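# Place red cube beside the right-hand blue cube

## Task

Set the red cube down on the table near whichever blue cube lies farther toward the robot's right side, without moving that blue cube, and finish with neither gripper touching any cube.

## Robot and tools

Robot: two arms, left_arm and right_arm, each with a two-finger gripper. Base positions in the scene frame: left_arm at (-0.008, +0.322, 0) m, right_arm at (+0.035, -0.331, 0) m, both nearly unrotated (quat_wxyz about (1, 0, 0, +0.008) and (1, 0, 0, -0.009)). A camera stand sits behind the arms. Loose objects may occasionally get a small push.

Frames: the scene frame has its origin at table-top height, halfway between the nominal bases; +z is up, +x points out over the table, and left_arm is on the +y side (this is not the image's left). Each arm reports its hand pose (end_effector_position in metres, end_effector_quat_wxyz) in its own base frame. Fixed cameras and the table use the scene frame. Motion offsets are along the axes of that arm's current Hand target. Gripper axes: fingers point along +z, open and close along y. The reported position is the point between the pads, about 1 cm behind the tips; reports can be off by a few cm, more at long reach.

execute_actions(actions, cameras): actions is a list of actions; each action is up to 15 rows, one per 1/30 s step, and a short action repeats its last row to fill 15 steps. Every row holds 14 numbers in [-1, 1]: left_arm dx, dy, dz, rx, ry, rz, opening, then the same seven for right_arm. The six pose numbers are an offset (not a pose) from the Hand target held when that action began; every row counts from that same start, and sending the same offset again moves further. Scale: 1.0 equals 0.6 m or 180 degrees; rx, ry, rz form one rotation vector. Opening is absolute: +1 fully open (0.094 m), -1 closed. To leave an arm still, send zeros for its six pose numbers and repeat its current opening (a 0 opening is a real command). An empty actions list returns camera images plus extra fields. cameras: list of names, ["all"], or []; an unknown name invalidates the call.

move(target, speed, blend, opening_speed, grip_force, blocking, cameras): target is one 14-number row in the same layout and scale, or a list of up to 15 such rows; every row is an offset from the Hand targets at the move's start, not from the previous row. Grippers travel in straight lines, ending together; the whole move is capped at 10 s. speed: m/s, 0.002 to 2.9, default 0.25 (rotation up to twice that in rad/s), one value or one per target. blend: corner-rounding radius in m for lists, 0 means stop at each. opening_speed: rate on the -1..+1 scale per second, at least 0.2; use it to close gently. grip_force: newtons per pad, 10 to 50, one value or one per arm; persists; lower force closes slowly. blocking=false returns after about 0.5 s while the move continues. The result adds a move: line, e.g. done, off_target, moving, held, fault, plus limits such as paced (pose clipped) or held (steps withheld). done means at rest within 10 mm and 2 degrees; neither done nor off_target tells you about contact. Moves don't avoid obstacles or the other arm, and faster moves lag and overshoot more; keep paths away from an arm's own base.

wait(seconds): 0 to 10, lets time pass holding commands; a running move keeps going. stop(): brakes the running move. zoom_image(camera, region): camera is cam_low, cam_left_wrist or cam_right_wrist; region [x0, y0, x1, y1] pixels from the top-left, at most 504 wide and high, on the latest image. finished_scene(scene): the current scene number (integer 1 to 3); irreversible; call nothing else after it in that reply.

Control details: each step the commanded orientation is clipped to within 40 degrees of the measured one. Hand target in results is the last command after clipping; grippers often stop short, and the next command (even zeros) re-asks for it. Friction can leave a few cm of error without contact. A blocked arm keeps pushing until told to move back; command its target back past the gripper to release. Tool commands shows current opening commands.

Gripping: grip_measured uses the opening scale; it reads up to about 2.5 mm wide when empty and somewhat narrower than a firmly held hard part. Squeeze builds about 1 N per 0.001 below the contact reading, jumping to the force limit near 20 N. To release, command an opening well above grip_measured.

Cameras: cam_low (fixed), cam_left_wrist, cam_right_wrist, each 672x504; calibration (K, distortion, T_world_to_cam, pos_world) is given per camera and may be slightly off; wrist images can lag during motion.

Joint ranges (rad): waist -2.618 to 3.054, shoulder 0 to 3.142, elbow 0 to 3.142 (straight at 2.901), wrist pitch and yaw -1.571 to 1.571, wrist roll -2.094 to 2.094. Joint torques include gravity, are signed toward larger joint angles, and the first three wrap at ±28 N m.

Avoid: dropping or releasing moving objects, hitting or shoving hard, anything leaving the table, pressing the arms or grippers together (can fail the scene), strain on wrist camera cables (cable contact counts as hand contact), and fault stops. Motor heat grows from holding loads, stretched poses or pushing at unreachable targets; MOTOR HOT appears at 75 °C, at 90 °C the arm folds and idles, at 100 °C it falls.

Each tool is called after "Request:" as a command line: name --argument value for each argument, lists and objects as JSON in quotes; but a table of rows of numbers goes row by row, as --pt "numbers of a row", without its own name.

## Session

Request:
execute_actions --actions '[]'

Scene clock: 0.00 s.
left_arm: end_effector_position=(+0.4132, +0.0213, +0.1295) grip_measured=+1.000 end_effector_quat_wxyz=(+0.631, -0.028, +0.774, +0.046) | right_arm: end_effector_position=(+0.3940, +0.0086, +0.1068) grip_measured=+1.000 end_effector_quat_wxyz=(+0.601, +0.020, +0.795, -0.086)
Joint positions: left_arm=[0.005 1.565 0.392 0.971 -0.101 0.016 0.094] | right_arm=[0.162 1.557 0.342 0.934 0.317 -0.027 0.094]
Joint velocities: within noise
Joint torques (N m): no reading
Heat: left arm: 21 °C; right arm: 21 °C.
Hand target: left_arm +0.4154, +0.0214, +0.1369; +0.638, -0.028, +0.768, +0.046 | right_arm +0.3963, +0.0086, +0.1134; +0.608, +0.022, +0.789, -0.085
Tool commands: left_gripper/opening=+1.0 right_gripper/opening=+1.0
camera_calibration:
cam_left_wrist: T_world_to_cam=[[0.0955142, -0.994931, -0.0314679, -0.0140741], [-0.568007, -0.028514, -0.82253, 0.385012], [0.817463, 0.0964372, -0.567851, -0.17575], [0, 0, 0, 1]] pos_world=[0.363702, 0.0139242, 0.216441]
cam_right_wrist: T_world_to_cam=[[-0.127262, -0.983688, 0.127134, 0.046086], [-0.631129, -0.018571, -0.775456, 0.371566], [0.765167, -0.178924, -0.61847, -0.148852], [0, 0, 0, 1]] pos_world=[0.354268, 0.0256014, 0.190214]

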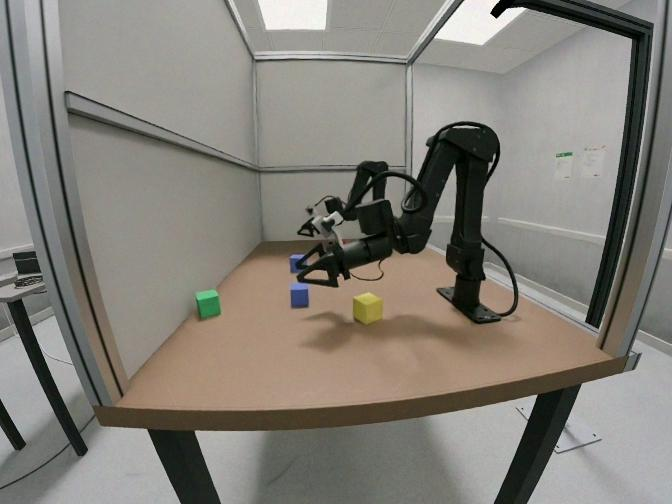

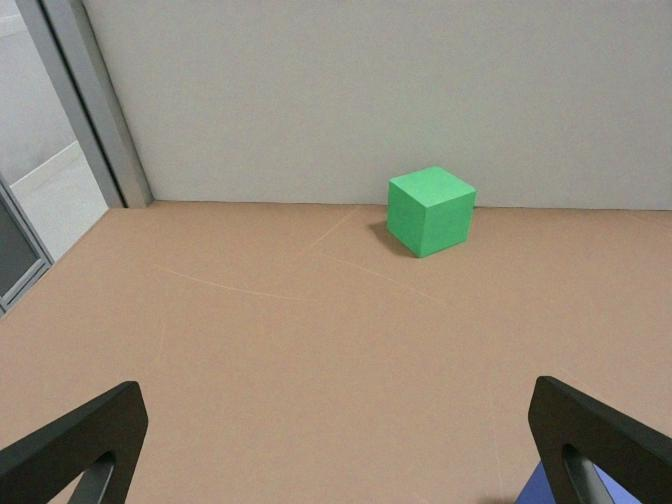

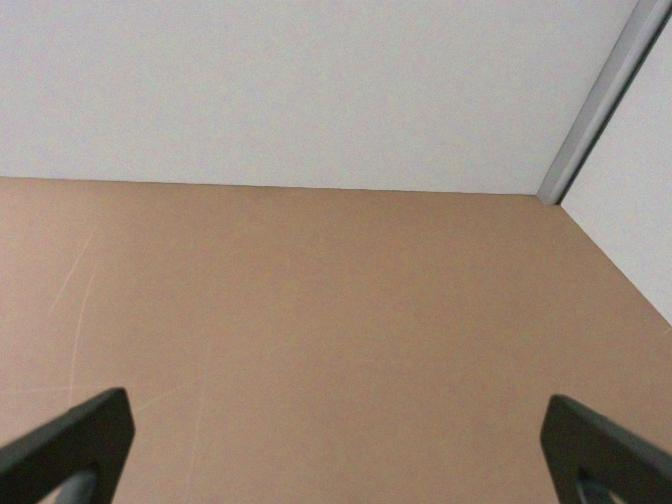

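Request:
zoom_image --camera "cam_low" --region '[275, 215, 401, 310]'

Scaled by 4.000 from the camera's 672x504 image, which has a finer 960x720 frame.

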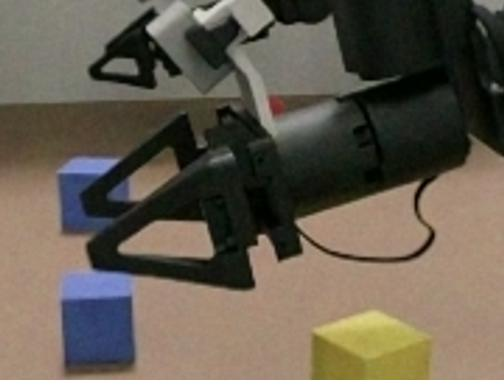

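Request:
move --target '[0,0,0,0,0,0,1,-0.0833,0.0667,-0.292,-0.134,0.2957,-0.0745,1]' --speed 0.5 --cameras '["cam_right_wrist"]'

Scene clock: 15.57 s.
left_arm: end_effector_position=(+0.4132, +0.0213, +0.1294) grip_measured=+1.000 end_effector_quat_wxyz=(+0.630, -0.028, +0.774, +0.046) | right_arm: end_effector_position=(+0.2471, +0.0760, +0.1928) grip_measured=+1.000 end_effector_quat_wxyz=(+0.167, -0.150, +0.974, +0.020)
Joint positions: left_arm=[0.005 1.565 0.392 0.97 -0.101 0.016 0.094] | right_arm=[0.301 1.228 1.236 -1.242 0.009 -0.005 0.094]
Joint torques (N m): left_arm=[-0.02 -4.93 4.89 1.77 -0.02 -0.01] | right_arm=[0.51 -2.8 9.57 0.61 -0.08 -0.01]
Heat: left arm: 23 °C; right arm: 22 °C.
Hand target: left_arm +0.4154, +0.0214, +0.1368; +0.638, -0.028, +0.768, +0.046 | right_arm +0.2475, +0.0796, +0.2005; +0.172, -0.153, +0.973, +0.027
Off the commanded pose: left_arm 0.008 m, 1 deg | right_arm 0.008 m, 1 deg.
move: done
camera_calibration:
cam_right_wrist: T_world_to_cam=[[0.313732, -0.949426, 0.0127433, -0.00667711], [-0.947662, -0.312255, 0.0665853, 0.284895], [-0.0592387, -0.0329663, -0.997699, 0.294577], [0, 0, 0, 1]] pos_world=[0.28953, 0.0923317, 0.275014]
Images, in order (width x height): cam_right_wrist 672x504.

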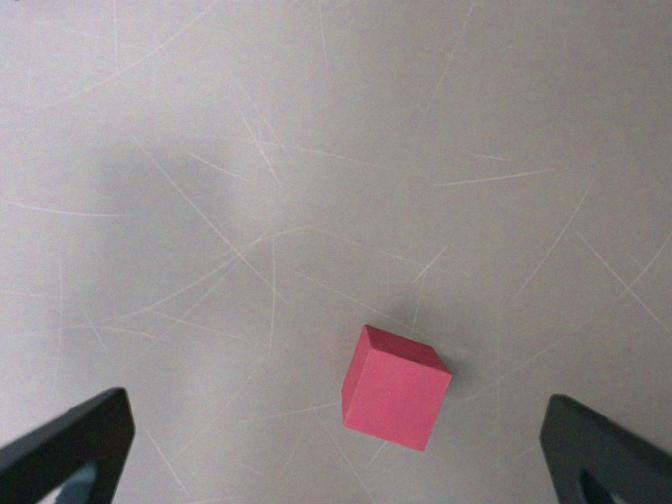

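Request:
move --pt "0 0 0 0 0 0 1 0.133 -0.064 0.112 0.0239 0.055 0.0891 1" --pt "0 0 0 0 0 0 1 0.1815 -0.064 0.2452 0.0239 0.055 0.0891 1" --pt "0 0 0 0 0 0 1 0.1815 -0.064 0.2452 0.0239 0.055 0.0891 -0.2" --pt "0 0 0 0 0 0 1 0.1217 -0.064 0.0807 0.0239 0.055 0.0891 -0.2" --pt "0 0 0 0 0 0 1 -0.182 0.286 0.1027 -0.051 -0.0274 -0.1232 -0.2" --speed '[0.4,0.15,0.1,0.25,0.5]' --blend '[0.01,0,0,0.02,0]' --opening_speed 1.5 --cameras '["cam_right_wrist"]'

Scene clock: 37.77 s.
left_arm: end_effector_position=(+0.4132, +0.0213, +0.1294) grip_measured=+1.000 end_effector_quat_wxyz=(+0.630, -0.028, +0.774, +0.046) | right_arm: end_effector_position=(+0.3064, +0.2733, +0.1695) grip_measured=-0.005 end_effector_quat_wxyz=(+0.187, -0.347, +0.917, +0.067)
Joint positions: left_arm=[0.005 1.565 0.392 0.97 -0.101 0.016 0.094] | right_arm=[0.73 1.73 1.574 -1.015 0.011 0.005 0.047]
Joint torques (N m): left_arm=[-0.01 -4.93 4.89 1.77 -0.02 -0.01] | right_arm=[-0.02 -7.02 10.36 0.97 -0.08 -0.04]
Heat: left arm: 26 °C; right arm: 22 °C.
Hand target: left_arm +0.4154, +0.0214, +0.1368; +0.638, -0.028, +0.768, +0.046 | right_arm +0.3124, +0.2809, +0.1799; +0.202, -0.349, +0.912, +0.077
Off the commanded pose: left_arm 0.008 m, 1 deg | right_arm 0.014 m, 2 deg.
move: off_target (right_arm)
camera_calibration:
cam_right_wrist: T_world_to_cam=[[0.672361, -0.74014, 0.0111039, -0.00449501], [-0.740211, -0.67236, 0.004351, 0.449767], [0.00424549, -0.0111447, -0.999929, 0.256336], [0, 0, 0, 1]] pos_world=[0.334857, 0.301935, 0.254411]
Images, in order (width x height): cam_right_wrist 672x504.

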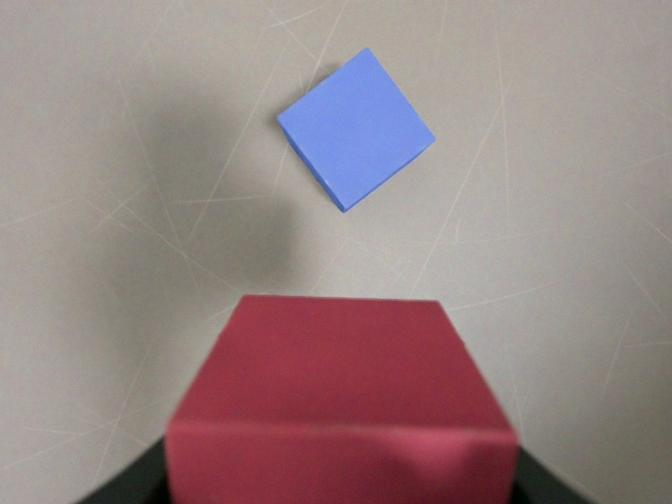

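Request:
move --pt "0 0 0 0 0 0 1 0.0168 -0.0147 0.0932 0 0.0833 0 -0.2" --pt "0 0 0 0 0 0 1 0.076 -0.0147 0.22 0 0.0833 0 -0.2" --speed '[0.3,0.1]' --blend '[0.005,0]' --cameras '["cam_right_wrist"]'

Scene clock: 58.40 s.
left_arm: end_effector_position=(+0.4132, +0.0213, +0.1294) grip_measured=+1.000 end_effector_quat_wxyz=(+0.630, -0.028, +0.774, +0.046) | right_arm: end_effector_position=(+0.3254, +0.2811, +0.0432) grip_measured=-0.005 end_effector_quat_wxyz=(+0.076, -0.355, +0.931, +0.024)
Joint positions: left_arm=[0.005 1.565 0.392 0.97 -0.101 0.016 0.094] | right_arm=[0.713 2.066 1.585 -0.931 0.006 -0.017 0.047]
Joint torques (N m): left_arm=[-0.02 -4.92 4.89 1.77 -0.02 -0.01] | right_arm=[-0.38 -9.24 6.65 0.74 -0.07 -0.07]
Heat: left arm: 27 °C; right arm: 23 °C.
Hand target: left_arm +0.4154, +0.0214, +0.1368; +0.638, -0.028, +0.768, +0.046 | right_arm +0.3291, +0.2839, +0.0410; +0.082, -0.356, +0.930, +0.031
Off the commanded pose: left_arm 0.008 m, 1 deg | right_arm 0.005 m, 1 deg.
move: done
camera_calibration:
cam_right_wrist: T_world_to_cam=[[0.677874, -0.73513, 0.00844857, -0.0131413], [-0.714551, -0.656108, 0.242775, 0.446392], [-0.172928, -0.170608, -0.970046, 0.231259], [0, 0, 0, 1]] pos_world=[0.367869, 0.322675, 0.11607]
Images, in order (width x height): cam_right_wrist 672x504.

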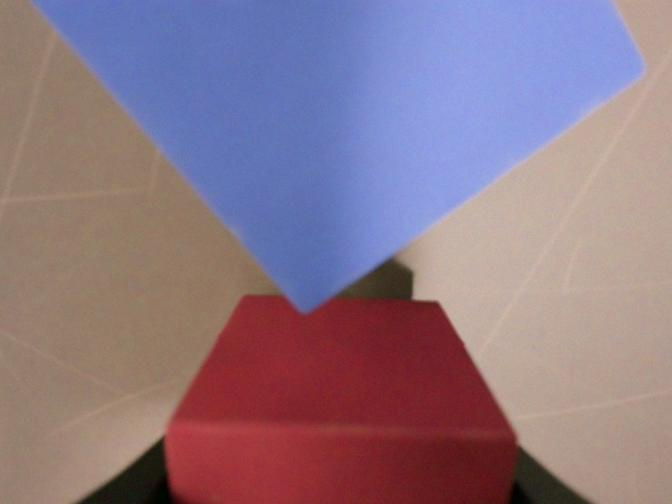

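Request:
move --pt "0 0 0 0 0 0 1 0.0023 0 0.0131 0 0 0 -0.2" --pt "0 0 0 0 0 0 1 0.0023 0 0.0131 0 0 0 0.6" --pt "0 0 0 0 0 0 1 -0.0377 0 -0.2134 0 0 0 0.6" --speed '[0.03,0.1,0.15]' --opening_speed 1.0 --cameras '["cam_right_wrist"]'

Scene clock: 75.40 s.
left_arm: end_effector_position=(+0.4132, +0.0213, +0.1294) grip_measured=+1.000 end_effector_quat_wxyz=(+0.630, -0.028, +0.774, +0.046) | right_arm: end_effector_position=(+0.3280, +0.2833, +0.1692) grip_measured=+0.598 end_effector_quat_wxyz=(+0.084, -0.355, +0.931, +0.027)
Joint positions: left_arm=[0.005 1.565 0.392 0.97 -0.101 0.016 0.094] | right_arm=[0.713 2.066 2.087 -1.414 0.006 -0.017 0.075]
Joint torques (N m): left_arm=[-0.01 -4.93 4.89 1.77 -0.02 -0.01] | right_arm=[-0.35 -8.73 9.11 0.29 -0.08 -0.06]
Heat: left arm: 28 °C; right arm: 24 °C.
Hand target: left_arm +0.4154, +0.0214, +0.1368; +0.638, -0.028, +0.768, +0.046 | right_arm +0.3291, +0.2840, +0.1711; +0.082, -0.356, +0.930, +0.031
Off the commanded pose: left_arm 0.008 m, 1 deg | right_arm 0.002 m, 1 deg.
move: done
camera_calibration:
cam_right_wrist: T_world_to_cam=[[0.677737, -0.735249, 0.00900921, -0.0143239], [-0.717871, -0.658966, 0.224555, 0.424088], [-0.159167, -0.158656, -0.97442, 0.34711], [0, 0, 0, 1]] pos_world=[0.369397, 0.323999, 0.243129]
Images, in order (width x height): cam_right_wrist 672x504.

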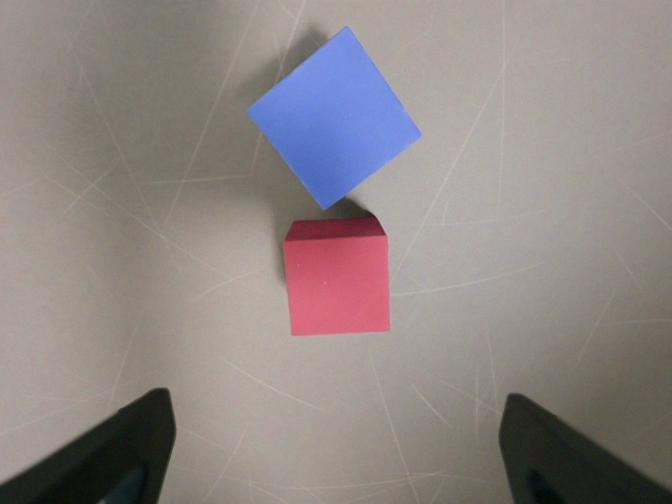

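Request:
finished_scene --scene 3

The scene is finished: the task was done.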